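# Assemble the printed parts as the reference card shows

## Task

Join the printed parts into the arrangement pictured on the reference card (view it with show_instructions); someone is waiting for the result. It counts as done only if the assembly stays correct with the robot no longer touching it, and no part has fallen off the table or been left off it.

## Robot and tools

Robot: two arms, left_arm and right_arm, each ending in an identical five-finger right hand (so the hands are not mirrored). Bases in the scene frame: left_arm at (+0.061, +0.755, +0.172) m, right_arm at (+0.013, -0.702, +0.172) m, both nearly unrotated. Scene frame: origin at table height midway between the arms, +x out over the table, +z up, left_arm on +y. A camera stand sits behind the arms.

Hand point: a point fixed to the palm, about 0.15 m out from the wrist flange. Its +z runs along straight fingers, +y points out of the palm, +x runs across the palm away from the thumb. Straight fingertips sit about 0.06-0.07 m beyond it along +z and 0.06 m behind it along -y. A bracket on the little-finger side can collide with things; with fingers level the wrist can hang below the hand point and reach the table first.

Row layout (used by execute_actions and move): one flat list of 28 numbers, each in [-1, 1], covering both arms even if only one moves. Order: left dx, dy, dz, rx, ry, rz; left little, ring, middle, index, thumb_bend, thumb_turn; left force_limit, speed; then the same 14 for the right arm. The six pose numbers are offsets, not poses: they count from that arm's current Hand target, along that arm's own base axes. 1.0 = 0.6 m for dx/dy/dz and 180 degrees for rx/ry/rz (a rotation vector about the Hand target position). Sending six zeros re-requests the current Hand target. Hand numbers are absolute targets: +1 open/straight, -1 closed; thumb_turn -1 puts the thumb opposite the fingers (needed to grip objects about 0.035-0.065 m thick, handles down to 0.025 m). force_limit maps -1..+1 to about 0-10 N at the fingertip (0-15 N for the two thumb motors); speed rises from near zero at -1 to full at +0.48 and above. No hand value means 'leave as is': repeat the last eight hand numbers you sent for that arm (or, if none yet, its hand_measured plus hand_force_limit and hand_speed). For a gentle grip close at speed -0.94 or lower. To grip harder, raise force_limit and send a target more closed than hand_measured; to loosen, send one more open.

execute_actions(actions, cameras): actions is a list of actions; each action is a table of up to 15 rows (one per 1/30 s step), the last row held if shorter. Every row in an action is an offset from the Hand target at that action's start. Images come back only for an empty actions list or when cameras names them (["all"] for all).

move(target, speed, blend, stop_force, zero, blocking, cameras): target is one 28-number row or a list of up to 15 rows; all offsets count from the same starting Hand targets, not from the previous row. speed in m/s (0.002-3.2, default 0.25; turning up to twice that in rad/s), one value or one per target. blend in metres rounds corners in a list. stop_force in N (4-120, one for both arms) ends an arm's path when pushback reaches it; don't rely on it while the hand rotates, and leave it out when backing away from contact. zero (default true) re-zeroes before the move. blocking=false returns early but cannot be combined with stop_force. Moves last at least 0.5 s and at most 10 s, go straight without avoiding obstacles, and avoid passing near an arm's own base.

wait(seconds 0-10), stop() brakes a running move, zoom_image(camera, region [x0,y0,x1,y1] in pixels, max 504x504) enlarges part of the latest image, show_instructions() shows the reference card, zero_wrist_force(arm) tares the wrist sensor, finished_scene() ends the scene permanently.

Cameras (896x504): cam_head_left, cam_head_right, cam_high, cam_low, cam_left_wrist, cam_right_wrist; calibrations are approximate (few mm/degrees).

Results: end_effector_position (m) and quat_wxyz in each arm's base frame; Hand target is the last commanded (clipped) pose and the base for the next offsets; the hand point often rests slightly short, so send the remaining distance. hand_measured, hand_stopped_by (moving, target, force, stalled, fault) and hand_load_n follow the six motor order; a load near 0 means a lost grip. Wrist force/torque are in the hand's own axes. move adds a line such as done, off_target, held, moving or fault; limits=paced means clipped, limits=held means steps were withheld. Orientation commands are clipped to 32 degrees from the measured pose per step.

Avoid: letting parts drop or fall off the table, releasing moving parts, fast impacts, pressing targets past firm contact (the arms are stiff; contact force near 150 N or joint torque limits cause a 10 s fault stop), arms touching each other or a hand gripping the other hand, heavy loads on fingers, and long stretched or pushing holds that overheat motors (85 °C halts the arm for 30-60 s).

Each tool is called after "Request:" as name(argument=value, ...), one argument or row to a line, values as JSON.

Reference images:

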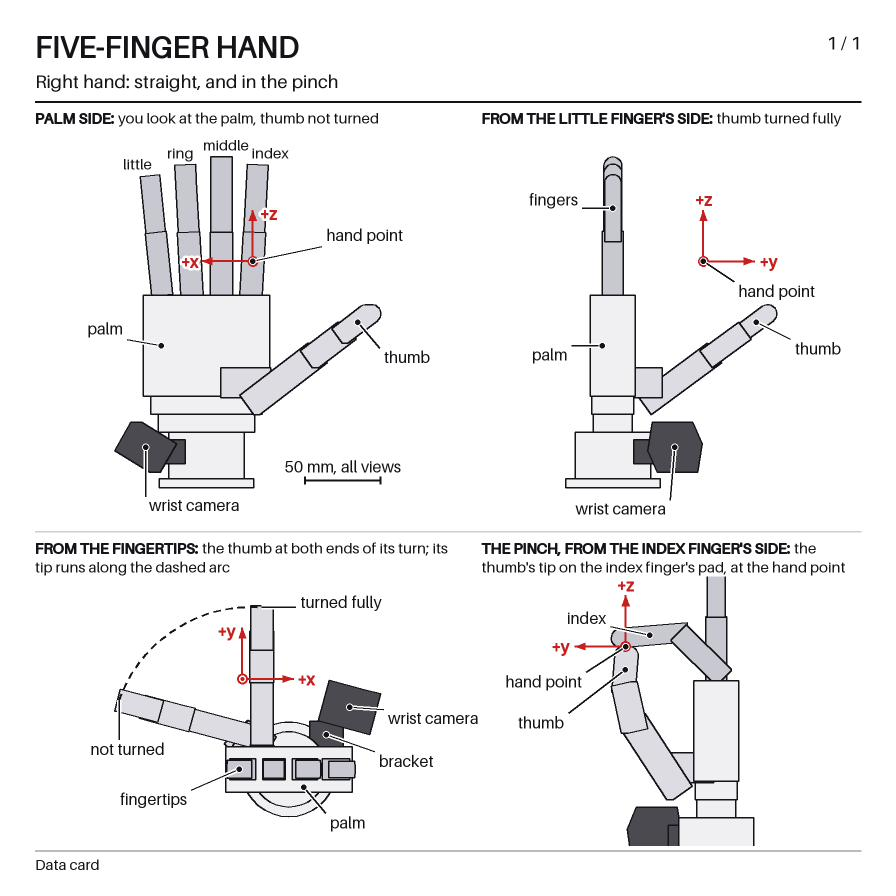

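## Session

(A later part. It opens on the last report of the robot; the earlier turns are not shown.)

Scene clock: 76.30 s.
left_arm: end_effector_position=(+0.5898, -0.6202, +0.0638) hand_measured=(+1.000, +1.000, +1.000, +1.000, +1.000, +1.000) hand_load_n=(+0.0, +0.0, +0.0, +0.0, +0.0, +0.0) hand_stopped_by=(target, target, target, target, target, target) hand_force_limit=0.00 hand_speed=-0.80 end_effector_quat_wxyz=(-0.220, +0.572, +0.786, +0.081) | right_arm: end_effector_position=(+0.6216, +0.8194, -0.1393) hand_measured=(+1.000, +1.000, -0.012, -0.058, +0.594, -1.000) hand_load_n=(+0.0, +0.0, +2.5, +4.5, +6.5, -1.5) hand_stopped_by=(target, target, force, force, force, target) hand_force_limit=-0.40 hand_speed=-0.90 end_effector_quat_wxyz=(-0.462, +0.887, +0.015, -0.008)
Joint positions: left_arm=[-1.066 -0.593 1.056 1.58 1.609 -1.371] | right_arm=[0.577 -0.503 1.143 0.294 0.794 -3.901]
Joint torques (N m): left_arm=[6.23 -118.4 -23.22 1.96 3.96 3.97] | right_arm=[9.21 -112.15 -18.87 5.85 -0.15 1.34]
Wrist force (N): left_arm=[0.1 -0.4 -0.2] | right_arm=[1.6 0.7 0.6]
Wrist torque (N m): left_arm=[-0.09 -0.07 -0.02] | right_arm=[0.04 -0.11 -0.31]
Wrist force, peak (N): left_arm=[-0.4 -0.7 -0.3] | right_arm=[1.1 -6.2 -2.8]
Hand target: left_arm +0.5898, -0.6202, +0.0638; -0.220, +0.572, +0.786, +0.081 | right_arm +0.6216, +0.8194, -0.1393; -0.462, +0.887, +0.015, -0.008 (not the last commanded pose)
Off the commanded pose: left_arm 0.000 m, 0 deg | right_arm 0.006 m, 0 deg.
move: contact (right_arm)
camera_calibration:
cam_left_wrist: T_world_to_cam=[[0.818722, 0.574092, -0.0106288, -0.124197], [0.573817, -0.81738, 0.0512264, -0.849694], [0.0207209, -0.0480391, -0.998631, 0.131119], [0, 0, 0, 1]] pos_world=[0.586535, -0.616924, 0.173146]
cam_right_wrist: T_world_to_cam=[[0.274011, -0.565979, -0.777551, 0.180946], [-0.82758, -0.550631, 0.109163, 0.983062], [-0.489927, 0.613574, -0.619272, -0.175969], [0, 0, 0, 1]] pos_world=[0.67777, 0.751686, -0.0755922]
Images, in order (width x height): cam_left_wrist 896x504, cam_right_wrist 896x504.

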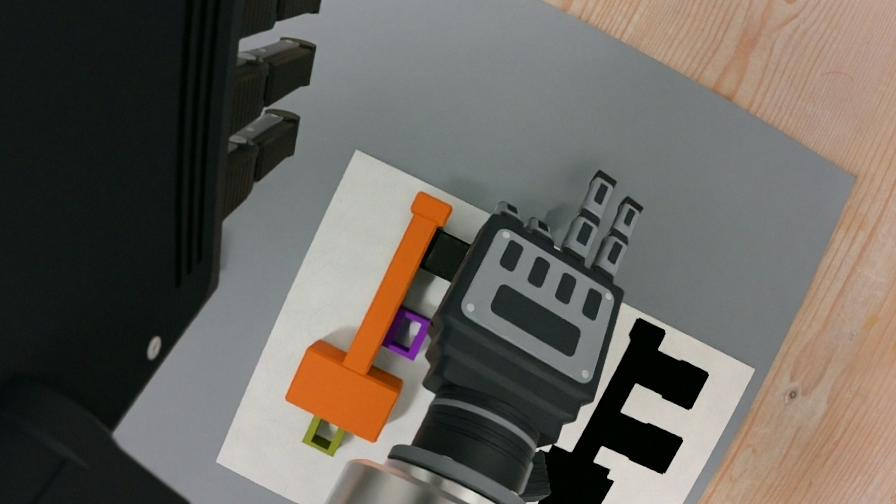

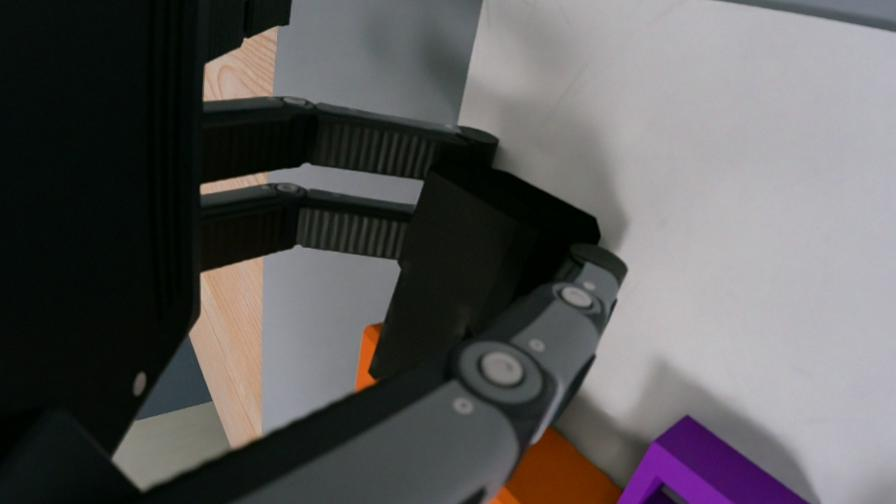

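Request:
move(
  target=[0,0,0,0,0,0,1,1,1,1,1,1,0,-0.8,0,0,0.0133,0,0,0,1,1,-0.4,-0.4,0.2,-1,-0.4,-0.9],
  speed=0.05,
  cameras=["cam_left_wrist","cam_right_wrist"],
)

Request:
zoom_image(
  camera="cam_left_wrist",
  region=[400, 200, 500, 300],
)

Request:
zoom_image(
  camera="cam_right_wrist",
  region=[350, 150, 650, 450],
)

Scene clock: 79.07 s.
left_arm: end_effector_position=(+0.5898, -0.6202, +0.0638) hand_measured=(+1.000, +1.000, +1.000, +1.000, +1.000, +1.000) hand_load_n=(+0.0, +0.0, +0.0, +0.0, +0.0, +0.0) hand_stopped_by=(target, target, target, target, target, target) hand_force_limit=0.00 hand_speed=-0.80 end_effector_quat_wxyz=(-0.220, +0.572, +0.786, +0.081) | right_arm: end_effector_position=(+0.6216, +0.8194, -0.1315) hand_measured=(+1.000, +1.000, -0.012, -0.058, +0.594, -1.000) hand_load_n=(+0.0, -0.5, +2.0, +5.0, +6.0, +0.0) hand_stopped_by=(target, target, force, force, force, target) hand_force_limit=-0.40 hand_speed=-0.90 end_effector_quat_wxyz=(-0.462, +0.887, +0.015, -0.008)
Joint positions: left_arm=[-1.066 -0.593 1.056 1.58 1.609 -1.371] | right_arm=[0.577 -0.511 1.144 0.301 0.794 -3.901]
Joint torques (N m): left_arm=[5.65 -119.18 -23.65 1.98 3.64 3.93] | right_arm=[4.53 -111.87 -21.6 5.38 0.03 1.64]
Wrist force (N): left_arm=[-0.2 -0.5 -0.2] | right_arm=[0.2 0.6 0.5]
Wrist torque (N m): left_arm=[-0.10 -0.02 -0.04] | right_arm=[0.05 -0.13 -0.26]
Wrist force, peak (N): left_arm=[-0.8 -0.2 -0.3] | right_arm=[2.5 1.1 1.3]
Hand target: left_arm +0.5898, -0.6202, +0.0638; -0.220, +0.572, +0.786, +0.081 | right_arm +0.6216, +0.8194, -0.1313; -0.462, +0.887, +0.015, -0.008
Off the commanded pose: left_arm 0.000 m, 0 deg | right_arm 0.000 m, 0 deg.
move: done
camera_calibration:
cam_left_wrist: T_world_to_cam=[[0.818722, 0.574092, -0.0106288, -0.124197], [0.573817, -0.81738, 0.0512264, -0.849694], [0.0207209, -0.0480391, -0.998631, 0.131119], [0, 0, 0, 1]] pos_world=[0.586535, -0.616924, 0.173146]
cam_right_wrist: T_world_to_cam=[[0.273933, -0.566005, -0.77756, 0.187082], [-0.827561, -0.550638, 0.109274, 0.98221], [-0.490003, 0.613544, -0.619242, -0.171063], [0, 0, 0, 1]] pos_world=[0.677769, 0.751686, -0.0677918]
Images, in order (width x height): cam_left_wrist 896x504, cam_right_wrist 896x504.

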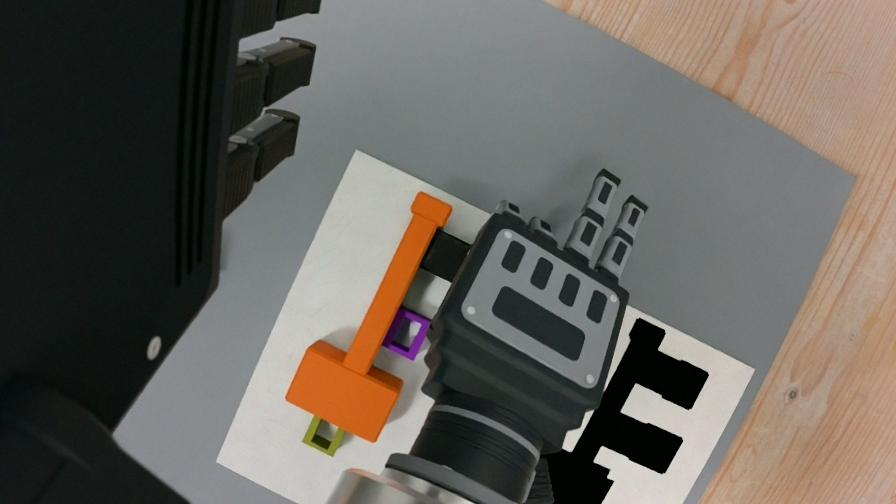

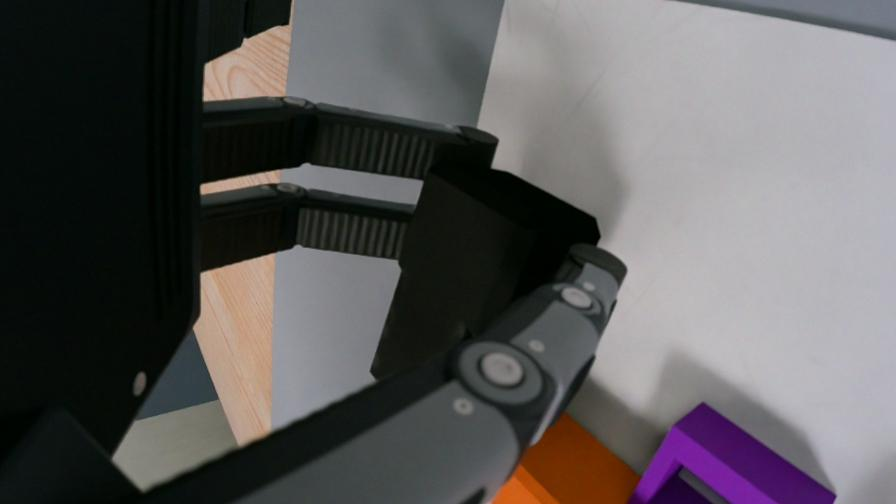

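Scaled by 5.040.

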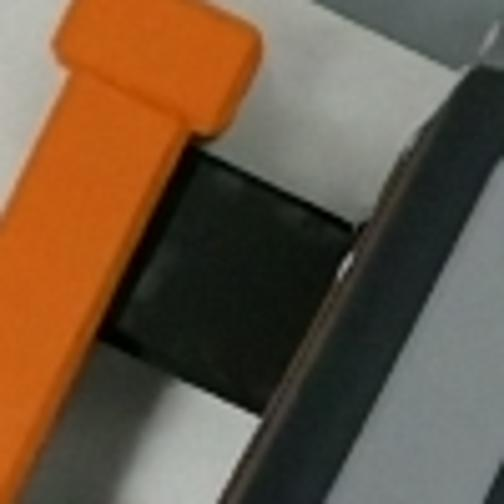

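Scaled by 1.680.

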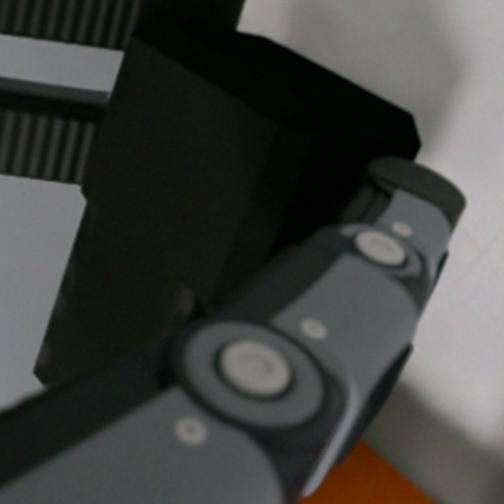

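Request:
move(
  target=[
    [0,0,0,0,0,0,1,1,1,1,1,1,0,-0.8,0,0,0.045,0,0,0,1,1,-0.4,-0.4,0.2,-1,-0.4,-0.9],
    [0,0,0,0,0,0,1,1,1,1,1,1,0,-0.8,-0.02,0.19,0.045,0,0,0,1,1,-0.4,-0.4,0.2,-1,-0.4,-0.9],
    [0,0,0,0,0,0,1,1,1,1,1,1,0,-0.8,-0.02,0.19,-0.006,0,0,0,1,1,-0.4,-0.4,0.2,-1,-0.4,-0.9],
  ],
  speed=0.12,
  cameras=["cam_left_wrist"],
)

Request:
zoom_image(
  camera="cam_left_wrist",
  region=[390, 170, 530, 370],
)

Request:
zoom_image(
  camera="cam_left_wrist",
  region=[410, 210, 490, 290],
)

Scene clock: 81.97 s.
left_arm: end_effector_position=(+0.5898, -0.6202, +0.0638) hand_measured=(+1.000, +1.000, +1.000, +1.000, +1.000, +1.000) hand_load_n=(+0.0, +0.0, +0.0, +0.0, -0.5, +0.0) hand_stopped_by=(target, target, target, target, target, target) hand_force_limit=0.00 hand_speed=-0.80 end_effector_quat_wxyz=(-0.220, +0.572, +0.786, +0.081) | right_arm: end_effector_position=(+0.6216, +0.8194, -0.1199) hand_measured=(+1.000, +1.000, -0.012, -0.058, +0.594, -1.000) hand_load_n=(+0.0, +0.0, +2.5, +5.0, +6.5, +0.0) hand_stopped_by=(target, target, force, force, force, target) hand_force_limit=-0.40 hand_speed=-0.90 end_effector_quat_wxyz=(-0.462, +0.887, +0.015, -0.008)
Joint positions: left_arm=[-1.066 -0.593 1.056 1.58 1.609 -1.371] | right_arm=[0.577 -0.523 1.145 0.312 0.794 -3.901]
Joint torques (N m): left_arm=[5.82 -118.76 -23.82 2.04 3.75 3.76] | right_arm=[3.88 -93.43 -35.24 -0.42 0.41 1.93]
Wrist force (N): left_arm=[-0.5 -0.4 0.0] | right_arm=[0.1 0.6 0.5]
Wrist torque (N m): left_arm=[-0.10 0.00 -0.06] | right_arm=[0.06 -0.12 -0.26]
Wrist force, peak (N): left_arm=[-0.2 -0.7 -0.5] | right_arm=[0.6 -1.7 -1.1]
Hand target: left_arm +0.5898, -0.6202, +0.0638; -0.220, +0.572, +0.786, +0.081 | right_arm +0.6216, +0.8194, -0.1201; -0.462, +0.887, +0.015, -0.008 (not the last commanded pose)
Off the commanded pose: left_arm 0.000 m, 0 deg | right_arm 0.116 m, 0 deg.
move: held (right_arm; a check stopped the path); path passed 0 of 3 targets; limits=held
pose unreachable (right arm): on one or more control steps of this call, first in action 0 (counted from 0), this arm could not follow its commanded pose, so it was not sent that pose on those steps. It may still have moved: this result reports where it is.
cause: moving toward the commanded pose would bring a part of the arm too close to another arm (a part of this arm just beyond joint 6 (wrist 3) and a part of the left arm just beyond its joint 6 (wrist 3), 8 mm apart when this arm was first held).
camera_calibration:
cam_left_wrist: T_world_to_cam=[[0.818722, 0.574092, -0.0106288, -0.124197], [0.573817, -0.81738, 0.0512264, -0.849694], [0.0207209, -0.0480391, -0.998631, 0.131119], [0, 0, 0, 1]] pos_world=[0.586535, -0.616924, 0.173146]
Images, in order (width x height): cam_left_wrist 896x504.

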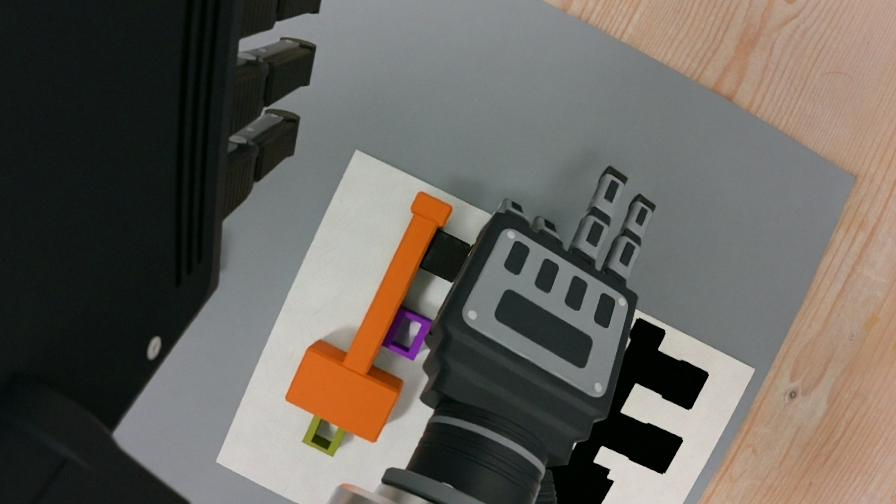

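Scaled by 2.520.

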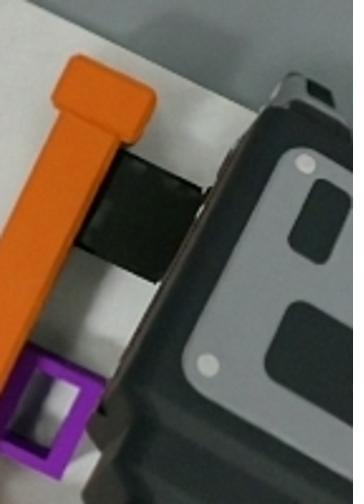

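Scaled by 6.300.

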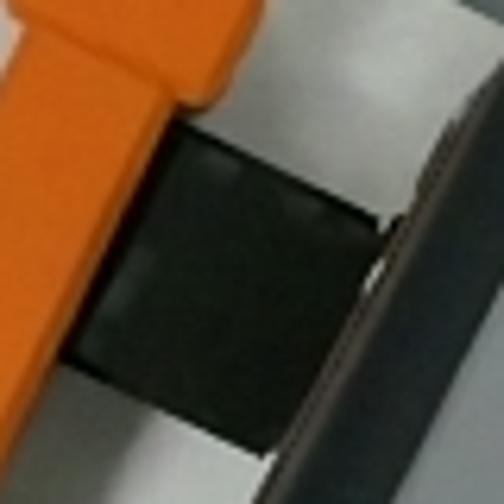

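Request:
move(
  target=[
    [0,0,0.2,0,0,0,1,1,1,1,1,1,0,-0.8,0,0,0,0,0,0,1,1,-0.4,-0.4,0.2,-1,-0.4,-0.9],
    [0,0,0.2,0,0,0,1,1,1,1,1,1,0,-0.8,0,0,0.03,0,0,0,1,1,-0.4,-0.4,0.2,-1,-0.4,-0.9],
    [0,0,0.2,0,0,0,1,1,1,1,1,1,0,-0.8,-0.02,0.19,0.03,0,0,0,1,1,-0.4,-0.4,0.2,-1,-0.4,-0.9],
    [0,0,0.2,0,0,0,1,1,1,1,1,1,0,-0.8,-0.02,0.19,-0.03,0,0,0,1,1,-0.4,-0.4,0.2,-1,-0.4,-0.9],
  ],
  speed=0.15,
  cameras=["cam_left_wrist"],
)

Request:
zoom_image(
  camera="cam_left_wrist",
  region=[390, 170, 530, 370],
)

Scene clock: 86.07 s.
left_arm: end_effector_position=(+0.5899, -0.6202, +0.1838) hand_measured=(+1.000, +1.000, +1.000, +1.000, +1.000, +1.000) hand_load_n=(+0.0, +0.0, +0.0, +0.0, +0.0, +0.0) hand_stopped_by=(target, target, target, target, target, target) hand_force_limit=0.00 hand_speed=-0.80 end_effector_quat_wxyz=(-0.220, +0.572, +0.786, +0.081) | right_arm: end_effector_position=(+0.6132, +0.8892, -0.1020) hand_measured=(+1.000, +1.000, -0.012, -0.058, +0.594, -1.000) hand_load_n=(+0.0, +0.5, +2.5, +5.0, +6.5, +0.5) hand_stopped_by=(target, target, force, force, force, target) hand_force_limit=-0.40 hand_speed=-0.90 end_effector_quat_wxyz=(-0.462, +0.887, +0.015, -0.007)
Joint positions: left_arm=[-1.066 -0.68 0.997 1.727 1.609 -1.371] | right_arm=[0.644 -0.483 1.012 0.353 0.835 -3.827]
Joint torques (N m): left_arm=[-8.88 -116.07 -43.86 5.99 4.2 -1.76] | right_arm=[-10.76 -117.05 -23.98 -0.28 -4.04 -2.26]
Wrist force (N): left_arm=[0.1 -0.2 0.2] | right_arm=[-0.1 0.2 0.8]
Wrist torque (N m): left_arm=[-0.12 -0.11 -0.03] | right_arm=[-0.02 -0.09 -0.05]
Wrist force, peak (N): left_arm=[0.3 -0.4 -1.1] | right_arm=[-2.3 -1.9 5.2]
Hand target: left_arm +0.5898, -0.6202, +0.1838; -0.220, +0.572, +0.786, +0.081 | right_arm +0.6132, +0.8891, -0.1020; -0.462, +0.887, +0.015, -0.007 (not the last commanded pose)
Off the commanded pose: left_arm 0.000 m, 0 deg | right_arm 0.057 m, 0 deg.
move: held (right_arm; a check stopped the path); path passed 2 of 4 targets; limits=held
pose unreachable (right arm): on one or more control steps of this call, first in action 0 (counted from 0), this arm could not follow its commanded pose, so it was not sent that pose on those steps. It may still have moved: this result reports where it is.
cause: moving toward the commanded pose would bring a part of the arm too close to another arm (a part of this arm just beyond joint 3 (elbow) and a part of the left arm just beyond its joint 3 (elbow), along the way the arms are being sent, or toward where that arm still pushes).
camera_calibration:
cam_left_wrist: T_world_to_cam=[[0.818722, 0.574092, -0.0106288, -0.122922], [0.573817, -0.81738, 0.0512264, -0.855842], [0.0207209, -0.0480391, -0.998631, 0.250955], [0, 0, 0, 1]] pos_world=[0.586535, -0.616924, 0.293146]
Images, in order (width x height): cam_left_wrist 896x504.

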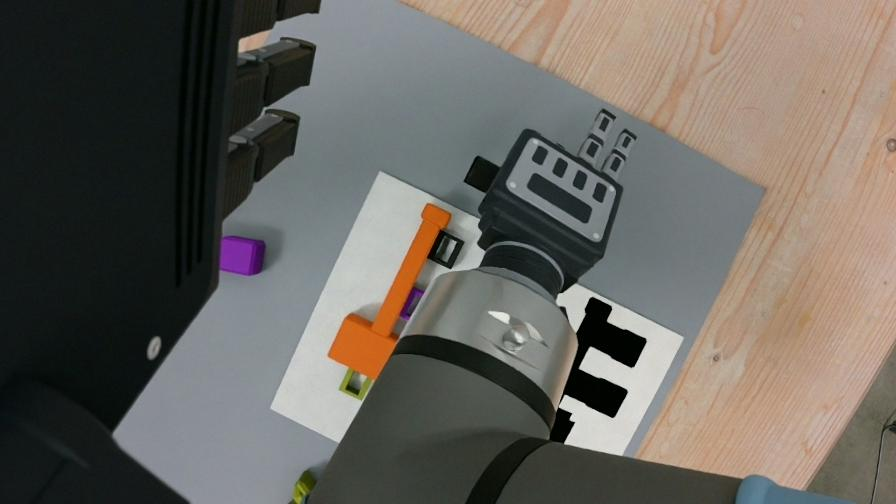

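Scaled by 2.520.

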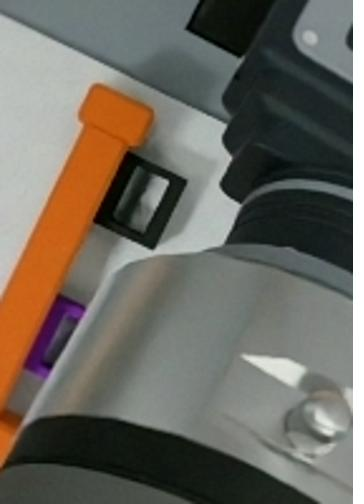

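Request:
zoom_image(
  camera="cam_left_wrist",
  region=[420, 220, 480, 280],
)

Scaled by 8.400.

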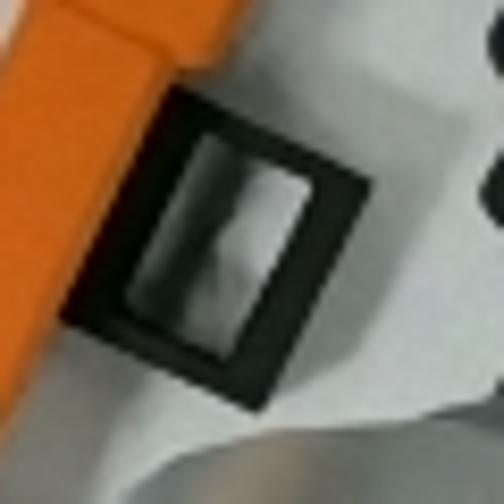

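Request:
move(
  target=[0,0,0,0,0,0,1,1,1,1,1,1,0,-0.8,0,0,-0.062,0,0,0,1,1,-0.4,-0.4,0.2,-1,-0.4,-0.9],
  speed=0.08,
)

Request:
move(
  target=[0,0,0,0,0,0,1,1,1,1,1,1,0,-0.8,0,0,-0.009,0,0,0,1,1,-0.4,-0.4,0.2,-1,-0.4,-0.9],
  speed=0.01,
  stop_force=12,
  cameras=["cam_right_wrist"],
)

Scene clock: 90.90 s.
left_arm: end_effector_position=(+0.5898, -0.6202, +0.1838) hand_measured=(+1.000, +1.000, +1.000, +1.000, +1.000, +1.000) hand_load_n=(+0.0, +0.0, +0.0, +0.0, +0.0, +0.0) hand_stopped_by=(target, target, target, target, target, target) hand_force_limit=0.00 hand_speed=-0.80 end_effector_quat_wxyz=(-0.220, +0.572, +0.786, +0.081) | right_arm: end_effector_position=(+0.6133, +0.8891, -0.1389) hand_measured=(+1.000, +1.000, -0.012, -0.058, +0.594, -1.000) hand_load_n=(+0.0, +0.0, +2.5, +5.0, +6.5, +0.5) hand_stopped_by=(target, target, force, force, force, target) hand_force_limit=-0.40 hand_speed=-0.90 end_effector_quat_wxyz=(-0.462, +0.887, +0.015, -0.007)
Joint positions: left_arm=[-1.066 -0.68 0.997 1.727 1.609 -1.371] | right_arm=[0.644 -0.446 1.009 0.319 0.835 -3.827]
Joint torques (N m): left_arm=[-9.51 -117.04 -44.69 6.43 4.41 -1.83] | right_arm=[-3.22 -93.31 -45.9 0.05 -4.12 0.2]
Wrist force (N): left_arm=[-0.4 -0.5 -0.1] | right_arm=[0.1 0.3 0.6]
Wrist torque (N m): left_arm=[-0.15 -0.04 -0.06] | right_arm=[0.02 -0.10 -0.02]
Wrist force, peak (N): left_arm=[-0.5 -0.6 0.3] | right_arm=[0.0 1.1 1.2]
Hand target: left_arm +0.5898, -0.6202, +0.1838; -0.220, +0.572, +0.786, +0.081 | right_arm +0.6132, +0.8891, -0.1392; -0.462, +0.887, +0.015, -0.007
Off the commanded pose: left_arm 0.000 m, 0 deg | right_arm 0.000 m, 0 deg.
move: done

Scene clock: 92.33 s.
left_arm: end_effector_position=(+0.5898, -0.6202, +0.1838) hand_measured=(+1.000, +1.000, +1.000, +1.000, +1.000, +1.000) hand_load_n=(+0.0, +0.0, +0.0, +0.0, +0.0, +0.0) hand_stopped_by=(target, target, target, target, target, target) hand_force_limit=0.00 hand_speed=-0.80 end_effector_quat_wxyz=(-0.220, +0.572, +0.786, +0.081) | right_arm: end_effector_position=(+0.6132, +0.8891, -0.1446) hand_measured=(+1.000, +1.000, -0.012, -0.058, +0.594, -1.000) hand_load_n=(+0.0, -0.5, +1.5, +5.5, +6.0, +1.0) hand_stopped_by=(target, target, force, force, force, target) hand_force_limit=-0.40 hand_speed=-0.90 end_effector_quat_wxyz=(-0.462, +0.887, +0.015, -0.007)
Joint positions: left_arm=[-1.066 -0.68 0.997 1.727 1.609 -1.371] | right_arm=[0.644 -0.44 1.008 0.314 0.835 -3.827]
Joint torques (N m): left_arm=[-7.99 -115.72 -43.76 6.51 4.14 -1.97] | right_arm=[1.74 -93.98 -44.09 -0.62 -1.05 0.83]
Wrist force (N): left_arm=[-0.5 0.0 -0.2] | right_arm=[-1.4 -2.3 -1.3]
Wrist torque (N m): left_arm=[-0.08 -0.02 -0.05] | right_arm=[-0.03 -0.05 -0.06]
Wrist force, peak (N): left_arm=[-0.5 -0.6 0.5] | right_arm=[-1.4 -2.3 -1.3]
Hand target: left_arm +0.5898, -0.6202, +0.1838; -0.220, +0.572, +0.786, +0.081 | right_arm +0.6132, +0.8891, -0.1446; -0.462, +0.887, +0.015, -0.007
Off the commanded pose: left_arm 0.000 m, 0 deg | right_arm 0.000 m, 0 deg.
move: done
camera_calibration:
cam_right_wrist: T_world_to_cam=[[0.273894, -0.565369, -0.778036, 0.217953], [-0.827852, -0.550356, 0.108491, 1.01479], [-0.489534, 0.614383, -0.618781, -0.227011], [0, 0, 0, 1]] pos_world=[0.669272, 0.821192, -0.0809904]
Images, in order (width x height): cam_right_wrist 896x504.

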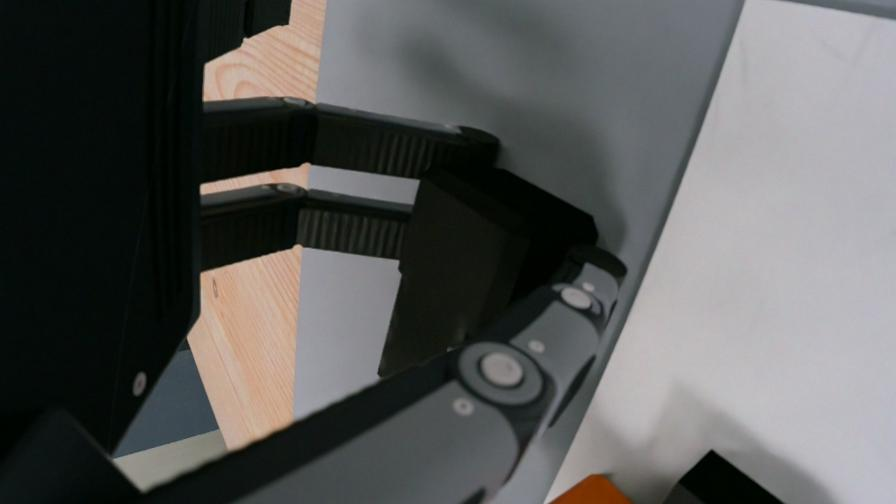

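Request:
move(
  target=[
    [0,0,0,0,0,0,1,1,1,1,1,1,0,-0.8,0,0,0.001,0,0,0,1,1,0.2,0.2,0.72,-1,0.4,-0.8],
  ],
)

Request:
move(
  target=[
    [0,0,0,0,0,0,1,1,1,1,1,1,0,-0.8,-0.0083,0,0.001,0,0,0,1,1,0.2,0.2,0.72,-1,0.4,-0.8],
  ],
  speed=0.03,
  cameras=["cam_right_wrist"],
)

Request:
move(
  target=[
    [0,0,0,0,0,0,1,1,1,1,1,1,0,-0.8,0,0,0,0,0,0,1,1,-0.5,-0.5,0.1,-1,0.4,-0.9],
  ],
  cameras=["cam_right_wrist"],
)

Scene clock: 93.90 s.
left_arm: end_effector_position=(+0.5898, -0.6202, +0.1838) hand_measured=(+1.000, +1.000, +1.000, +1.000, +1.000, +1.000) hand_load_n=(+0.0, +0.0, +0.0, -0.5, +0.0, +0.0) hand_stopped_by=(target, target, target, target, target, target) hand_force_limit=0.00 hand_speed=-0.80 end_effector_quat_wxyz=(-0.220, +0.572, +0.786, +0.081) | right_arm: end_effector_position=(+0.6133, +0.8891, -0.1440) hand_measured=(+1.000, +1.000, +0.200, +0.200, +0.720, -1.000) hand_load_n=(-0.5, +0.0, +0.0, +0.0, +0.0, +0.0) hand_stopped_by=(target, target, target, target, target, target) hand_force_limit=0.40 hand_speed=-0.80 end_effector_quat_wxyz=(-0.462, +0.887, +0.015, -0.007)
Joint positions: left_arm=[-1.066 -0.68 0.997 1.727 1.609 -1.371] | right_arm=[0.644 -0.44 1.008 0.315 0.835 -3.827]
Joint torques (N m): left_arm=[-9.72 -117.12 -45.57 6.36 4.25 -1.94] | right_arm=[6.44 -115.9 -30.46 4.8 0.91 1.03]
Wrist force (N): left_arm=[-0.3 -0.2 -0.1] | right_arm=[0.1 0.4 0.7]
Wrist torque (N m): left_arm=[-0.11 -0.04 -0.06] | right_arm=[0.03 -0.11 -0.02]
Wrist force, peak (N): left_arm=[-0.4 -0.7 -0.1] | right_arm=[-0.1 -3.3 -7.8]
Hand target: left_arm +0.5898, -0.6202, +0.1838; -0.220, +0.572, +0.786, +0.081 | right_arm +0.6132, +0.8891, -0.1440; -0.462, +0.887, +0.015, -0.007
Off the commanded pose: left_arm 0.000 m, 0 deg | right_arm 0.000 m, 0 deg.
move: done

Scene clock: 94.67 s.
left_arm: end_effector_position=(+0.5898, -0.6202, +0.1838) hand_measured=(+1.000, +1.000, +1.000, +1.000, +1.000, +1.000) hand_load_n=(+0.0, +0.0, +0.0, +0.0, +0.0, +0.0) hand_stopped_by=(target, target, target, target, target, target) hand_force_limit=0.00 hand_speed=-0.80 end_effector_quat_wxyz=(-0.220, +0.572, +0.786, +0.081) | right_arm: end_effector_position=(+0.6083, +0.8891, -0.1434) hand_measured=(+1.000, +1.000, +0.200, +0.200, +0.720, -1.000) hand_load_n=(+0.0, +0.0, +0.0, +0.0, +0.0, +0.0) hand_stopped_by=(target, target, target, target, target, target) hand_force_limit=0.40 hand_speed=-0.80 end_effector_quat_wxyz=(-0.462, +0.887, +0.015, -0.007)
Joint positions: left_arm=[-1.066 -0.68 0.997 1.727 1.609 -1.371] | right_arm=[0.647 -0.447 1.021 0.307 0.837 -3.824]
Joint torques (N m): left_arm=[-9.76 -115.89 -43.6 5.9 4.45 -2.1] | right_arm=[8.59 -115.06 -21.85 -0.61 1.32 1.92]
Wrist force (N): left_arm=[0.3 -0.1 0.2] | right_arm=[0.1 0.3 0.7]
Wrist torque (N m): left_arm=[-0.10 -0.15 -0.01] | right_arm=[0.01 -0.12 -0.27]
Wrist force, peak (N): left_arm=[-0.4 -0.5 0.6] | right_arm=[-0.1 0.4 0.9]
Hand target: left_arm +0.5898, -0.6202, +0.1838; -0.220, +0.572, +0.786, +0.081 | right_arm +0.6082, +0.8891, -0.1434; -0.462, +0.887, +0.015, -0.007
Off the commanded pose: left_arm 0.000 m, 0 deg | right_arm 0.000 m, 0 deg.
move: done
camera_calibration:
cam_right_wrist: T_world_to_cam=[[0.273894, -0.565369, -0.778036, 0.220229], [-0.827852, -0.550356, 0.108491, 1.01061], [-0.489534, 0.614383, -0.618781, -0.228667], [0, 0, 0, 1]] pos_world=[0.664372, 0.821192, -0.0797904]
Images, in order (width x height): cam_right_wrist 896x504.

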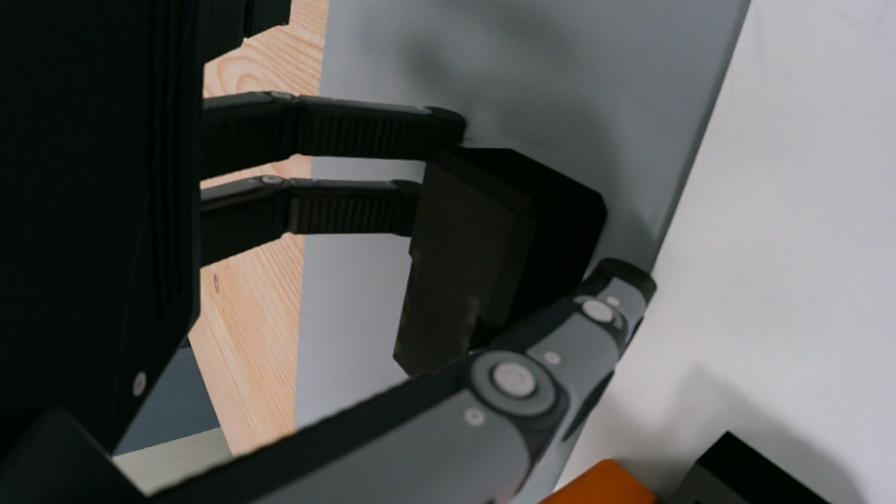

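Scene clock: 95.93 s.
left_arm: end_effector_position=(+0.5898, -0.6202, +0.1838) hand_measured=(+1.000, +1.000, +1.000, +1.000, +1.000, +1.000) hand_load_n=(+0.0, +0.0, +0.0, +0.0, +0.0, +0.0) hand_stopped_by=(target, target, target, target, target, target) hand_force_limit=0.00 hand_speed=-0.80 end_effector_quat_wxyz=(-0.220, +0.572, +0.786, +0.081) | right_arm: end_effector_position=(+0.6082, +0.8891, -0.1434) hand_measured=(+1.000, +1.000, -0.030, -0.076, +0.594, -1.000) hand_load_n=(+0.0, +0.0, +5.5, +10.0, +12.5, +2.0) hand_stopped_by=(target, target, force, force, force, target) hand_force_limit=0.40 hand_speed=-0.90 end_effector_quat_wxyz=(-0.462, +0.887, +0.015, -0.007)
Joint positions: left_arm=[-1.066 -0.68 0.997 1.727 1.609 -1.371] | right_arm=[0.647 -0.447 1.021 0.306 0.837 -3.824]
Joint torques (N m): left_arm=[-9.14 -116.81 -43.87 6.19 4.02 -2.05] | right_arm=[7.04 -112.67 -22.2 0.02 1.43 1.57]
Wrist force (N): left_arm=[-0.1 0.0 -0.2] | right_arm=[-0.5 -2.1 -0.1]
Wrist torque (N m): left_arm=[-0.08 -0.08 -0.03] | right_arm=[-0.06 -0.09 -0.32]
Wrist force, peak (N): left_arm=[-0.7 -0.4 -0.1] | right_arm=[-0.7 -2.5 -0.4]
Hand target: left_arm +0.5898, -0.6202, +0.1838; -0.220, +0.572, +0.786, +0.081 | right_arm +0.6082, +0.8891, -0.1434; -0.462, +0.887, +0.015, -0.007
Off the commanded pose: left_arm 0.000 m, 0 deg | right_arm 0.000 m, 0 deg.
move: done
camera_calibration:
cam_right_wrist: T_world_to_cam=[[0.273894, -0.565369, -0.778036, 0.220334], [-0.827852, -0.550356, 0.108491, 1.01051], [-0.489534, 0.614383, -0.618781, -0.228654], [0, 0, 0, 1]] pos_world=[0.664272, 0.821192, -0.0796904]
Images, in order (width x height): cam_right_wrist 896x504.

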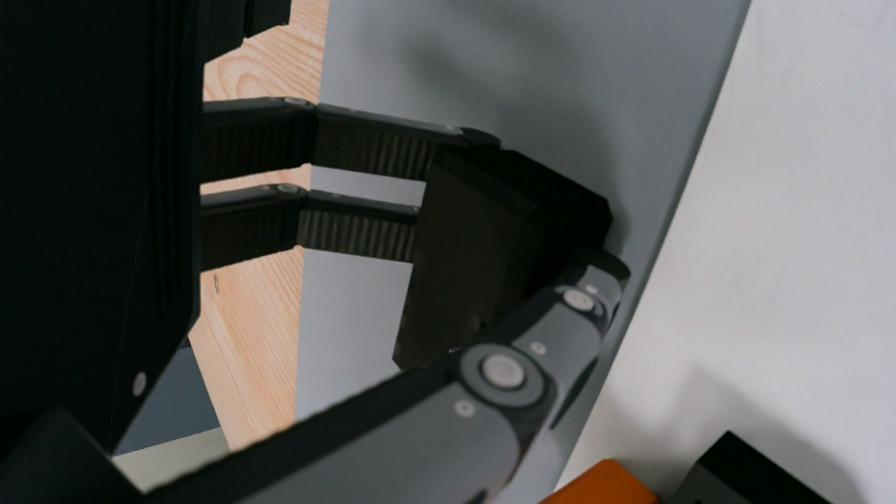

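Request:
move(
  target=[
    [0,0,0,0,0,0,1,1,1,1,1,1,0,-0.8,0,0,0.062,0,0,0,1,1,-0.5,-0.5,0.1,-1,0.4,-0.9],
    [0,0,0,0,0,0,1,1,1,1,1,1,0,-0.8,0.0158,-0.1193,0.062,0,0,0,1,1,-0.5,-0.5,0.1,-1,0.4,-0.9],
    [0,0,-0.2,0,0,0,1,1,1,1,1,1,0,-0.8,0.0158,-0.1193,0.024,0,0,0,1,1,-0.5,-0.5,0.1,-1,0.4,-0.9],
  ],
  speed=0.12,
  cameras=["cam_left_wrist","cam_right_wrist"],
)

Request:
zoom_image(
  camera="cam_left_wrist",
  region=[410, 210, 490, 290],
)

Scene clock: 99.90 s.
left_arm: end_effector_position=(+0.5898, -0.6202, +0.0640) hand_measured=(+1.000, +1.000, +1.000, +1.000, +1.000, +1.000) hand_load_n=(+0.0, +0.0, +0.0, +0.0, -0.5, +0.0) hand_stopped_by=(target, target, target, target, target, target) hand_force_limit=0.00 hand_speed=-0.80 end_effector_quat_wxyz=(-0.220, +0.572, +0.786, +0.081) | right_arm: end_effector_position=(+0.6177, +0.8175, -0.1289) hand_measured=(+1.000, +1.000, -0.030, -0.076, +0.594, -1.000) hand_load_n=(+0.0, +0.0, +6.0, +9.0, +13.0, +1.5) hand_stopped_by=(target, target, force, force, force, target) hand_force_limit=0.40 hand_speed=-0.90 end_effector_quat_wxyz=(-0.462, +0.887, +0.015, -0.007)
Joint positions: left_arm=[-1.066 -0.593 1.056 1.581 1.609 -1.371] | right_arm=[0.577 -0.52 1.159 0.294 0.794 -3.899]
Joint torques (N m): left_arm=[-4.8 -93.39 -23.99 1.96 2.09 -1.59] | right_arm=[-8.56 -90.37 -42.16 0.06 -3.72 -1.5]
Wrist force (N): left_arm=[-0.3 -0.1 -0.4] | right_arm=[0.4 0.1 0.2]
Wrist torque (N m): left_arm=[-0.02 -0.01 -0.03] | right_arm=[0.05 -0.13 0.00]
Wrist force, peak (N): left_arm=[0.1 -0.2 -1.5] | right_arm=[-0.5 -2.5 -0.2]
Hand target: left_arm +0.5898, -0.6202, +0.0638; -0.220, +0.572, +0.786, +0.081 | right_arm +0.6177, +0.8175, -0.1290; -0.462, +0.887, +0.015, -0.007
Off the commanded pose: left_arm 0.000 m, 0 deg | right_arm 0.000 m, 0 deg.
move: done
camera_calibration:
cam_left_wrist: T_world_to_cam=[[0.818723, 0.574089, -0.0106862, -0.124187], [0.573815, -0.817376, 0.051308, -0.849716], [0.0207208, -0.0481389, -0.998626, 0.131257], [0, 0, 0, 1]] pos_world=[0.586535, -0.616924, 0.173347]
cam_right_wrist: T_world_to_cam=[[0.273959, -0.565326, -0.778045, 0.188435], [-0.82783, -0.5504, 0.10843, 0.977478], [-0.489534, 0.614384, -0.618781, -0.171165], [0, 0, 0, 1]] pos_world=[0.673772, 0.749692, -0.0652905]
Images, in order (width x height): cam_left_wrist 896x504, cam_right_wrist 896x504.

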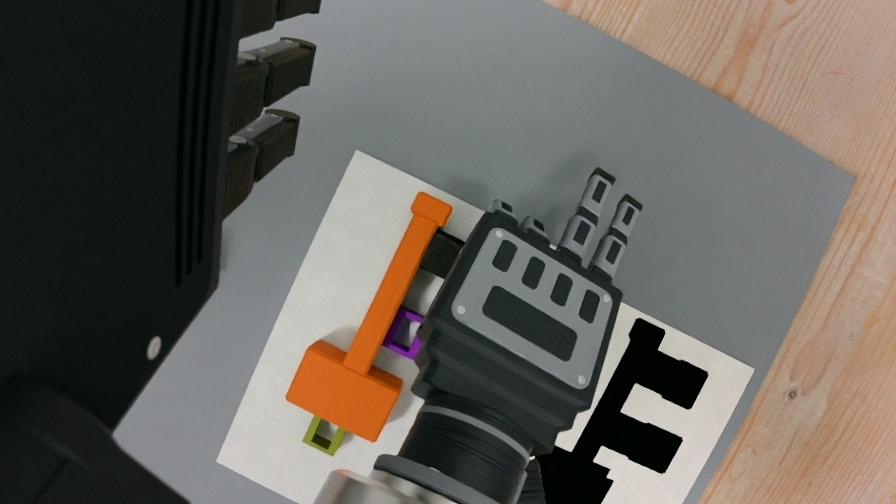

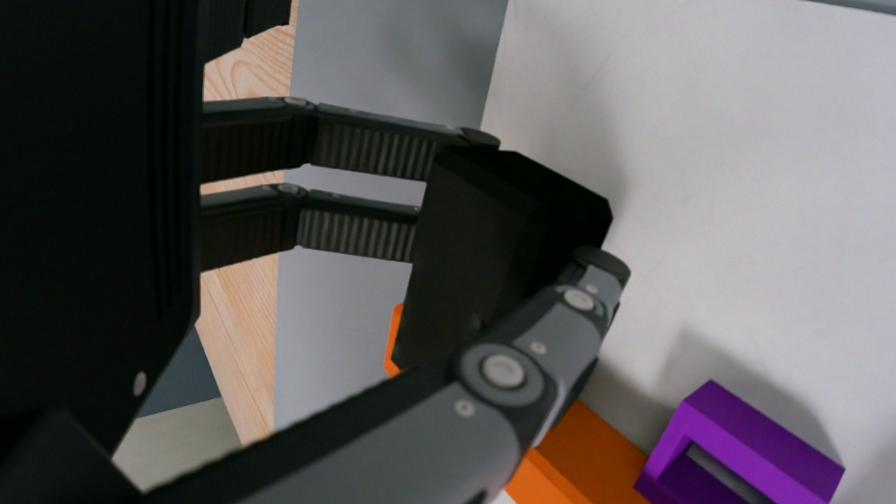

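Scaled by 6.300.

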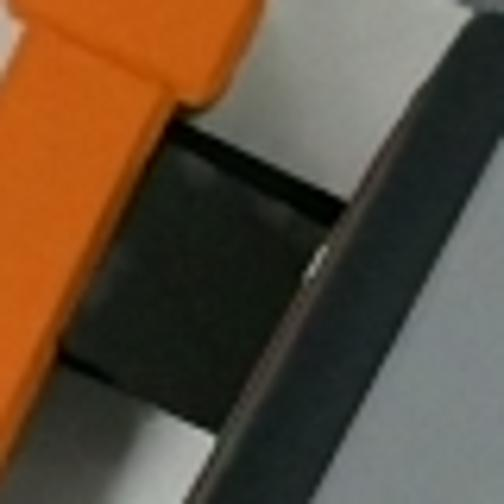

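Request:
move(
  target=[0,0,0,0,0,0,1,1,1,1,1,1,0,-0.8,-0.0007,0,-0.026,0,0,0,1,1,-0.5,-0.5,0.1,-1,0.4,-0.9],
  speed=0.01,
  stop_force=4,
  cameras=["cam_left_wrist","cam_right_wrist"],
)

Request:
zoom_image(
  camera="cam_left_wrist",
  region=[410, 210, 490, 290],
)

Scene clock: 103.30 s.
left_arm: end_effector_position=(+0.5898, -0.6202, +0.0638) hand_measured=(+1.000, +1.000, +1.000, +1.000, +1.000, +1.000) hand_load_n=(+0.0, +0.0, +0.0, +0.0, +0.0, +0.0) hand_stopped_by=(target, target, target, target, target, target) hand_force_limit=0.00 hand_speed=-0.80 end_effector_quat_wxyz=(-0.220, +0.572, +0.786, +0.081) | right_arm: end_effector_position=(+0.6175, +0.8175, -0.1380) hand_measured=(+1.000, +1.000, -0.030, -0.076, +0.594, -1.000) hand_load_n=(+0.0, +0.0, +6.0, +8.0, +12.5, -3.5) hand_stopped_by=(target, target, force, force, force, target) hand_force_limit=0.40 hand_speed=-0.90 end_effector_quat_wxyz=(-0.462, +0.887, +0.015, -0.007)
Joint positions: left_arm=[-1.066 -0.593 1.056 1.58 1.609 -1.371] | right_arm=[0.577 -0.511 1.158 0.285 0.794 -3.899]
Joint torques (N m): left_arm=[5.34 -94.47 -23.77 1.98 -1.23 3.7] | right_arm=[9.25 -110.26 -20.71 6.31 -1.35 0.04]
Wrist force (N): left_arm=[0.0 -0.3 -0.3] | right_arm=[3.9 -0.6 -0.8]
Wrist torque (N m): left_arm=[-0.06 -0.06 -0.02] | right_arm=[0.08 -0.12 -0.07]
Wrist force, peak (N): left_arm=[-0.2 -0.6 -0.7] | right_arm=[3.6 -7.4 -4.5]
Hand target: left_arm +0.5898, -0.6202, +0.0638; -0.220, +0.572, +0.786, +0.081 | right_arm +0.6175, +0.8175, -0.1380; -0.462, +0.887, +0.015, -0.007 (not the last commanded pose)
Off the commanded pose: left_arm 0.000 m, 0 deg | right_arm 0.007 m, 0 deg.
move: contact (right_arm)
camera_calibration:
cam_left_wrist: T_world_to_cam=[[0.818722, 0.574092, -0.0106288, -0.124197], [0.573817, -0.81738, 0.0512264, -0.849694], [0.0207209, -0.0480391, -0.998631, 0.131119], [0, 0, 0, 1]] pos_world=[0.586535, -0.616924, 0.173146]
cam_right_wrist: T_world_to_cam=[[0.273972, -0.565343, -0.778028, 0.181415], [-0.827871, -0.550349, 0.108379, 0.978285], [-0.489458, 0.614414, -0.618811, -0.17697], [0, 0, 0, 1]] pos_world=[0.673572, 0.749692, -0.0743907]
Images, in order (width x height): cam_left_wrist 896x504, cam_right_wrist 896x504.

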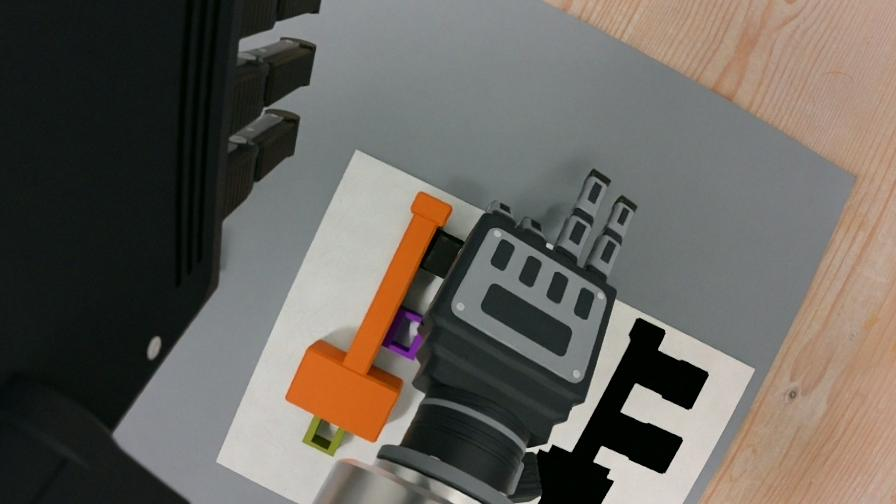

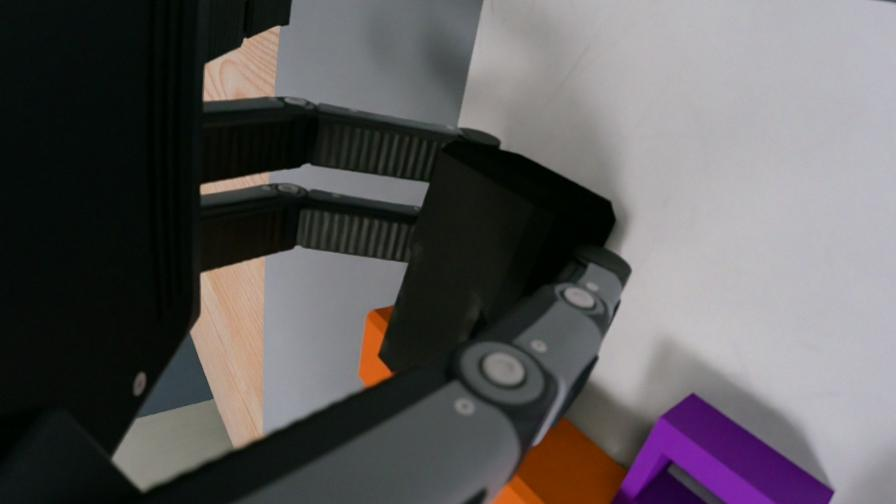

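Scaled by 6.300.

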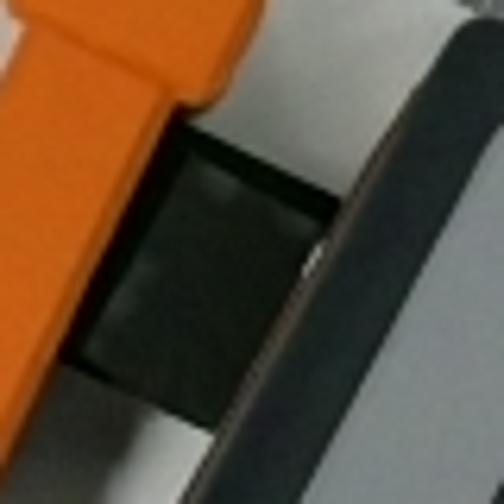

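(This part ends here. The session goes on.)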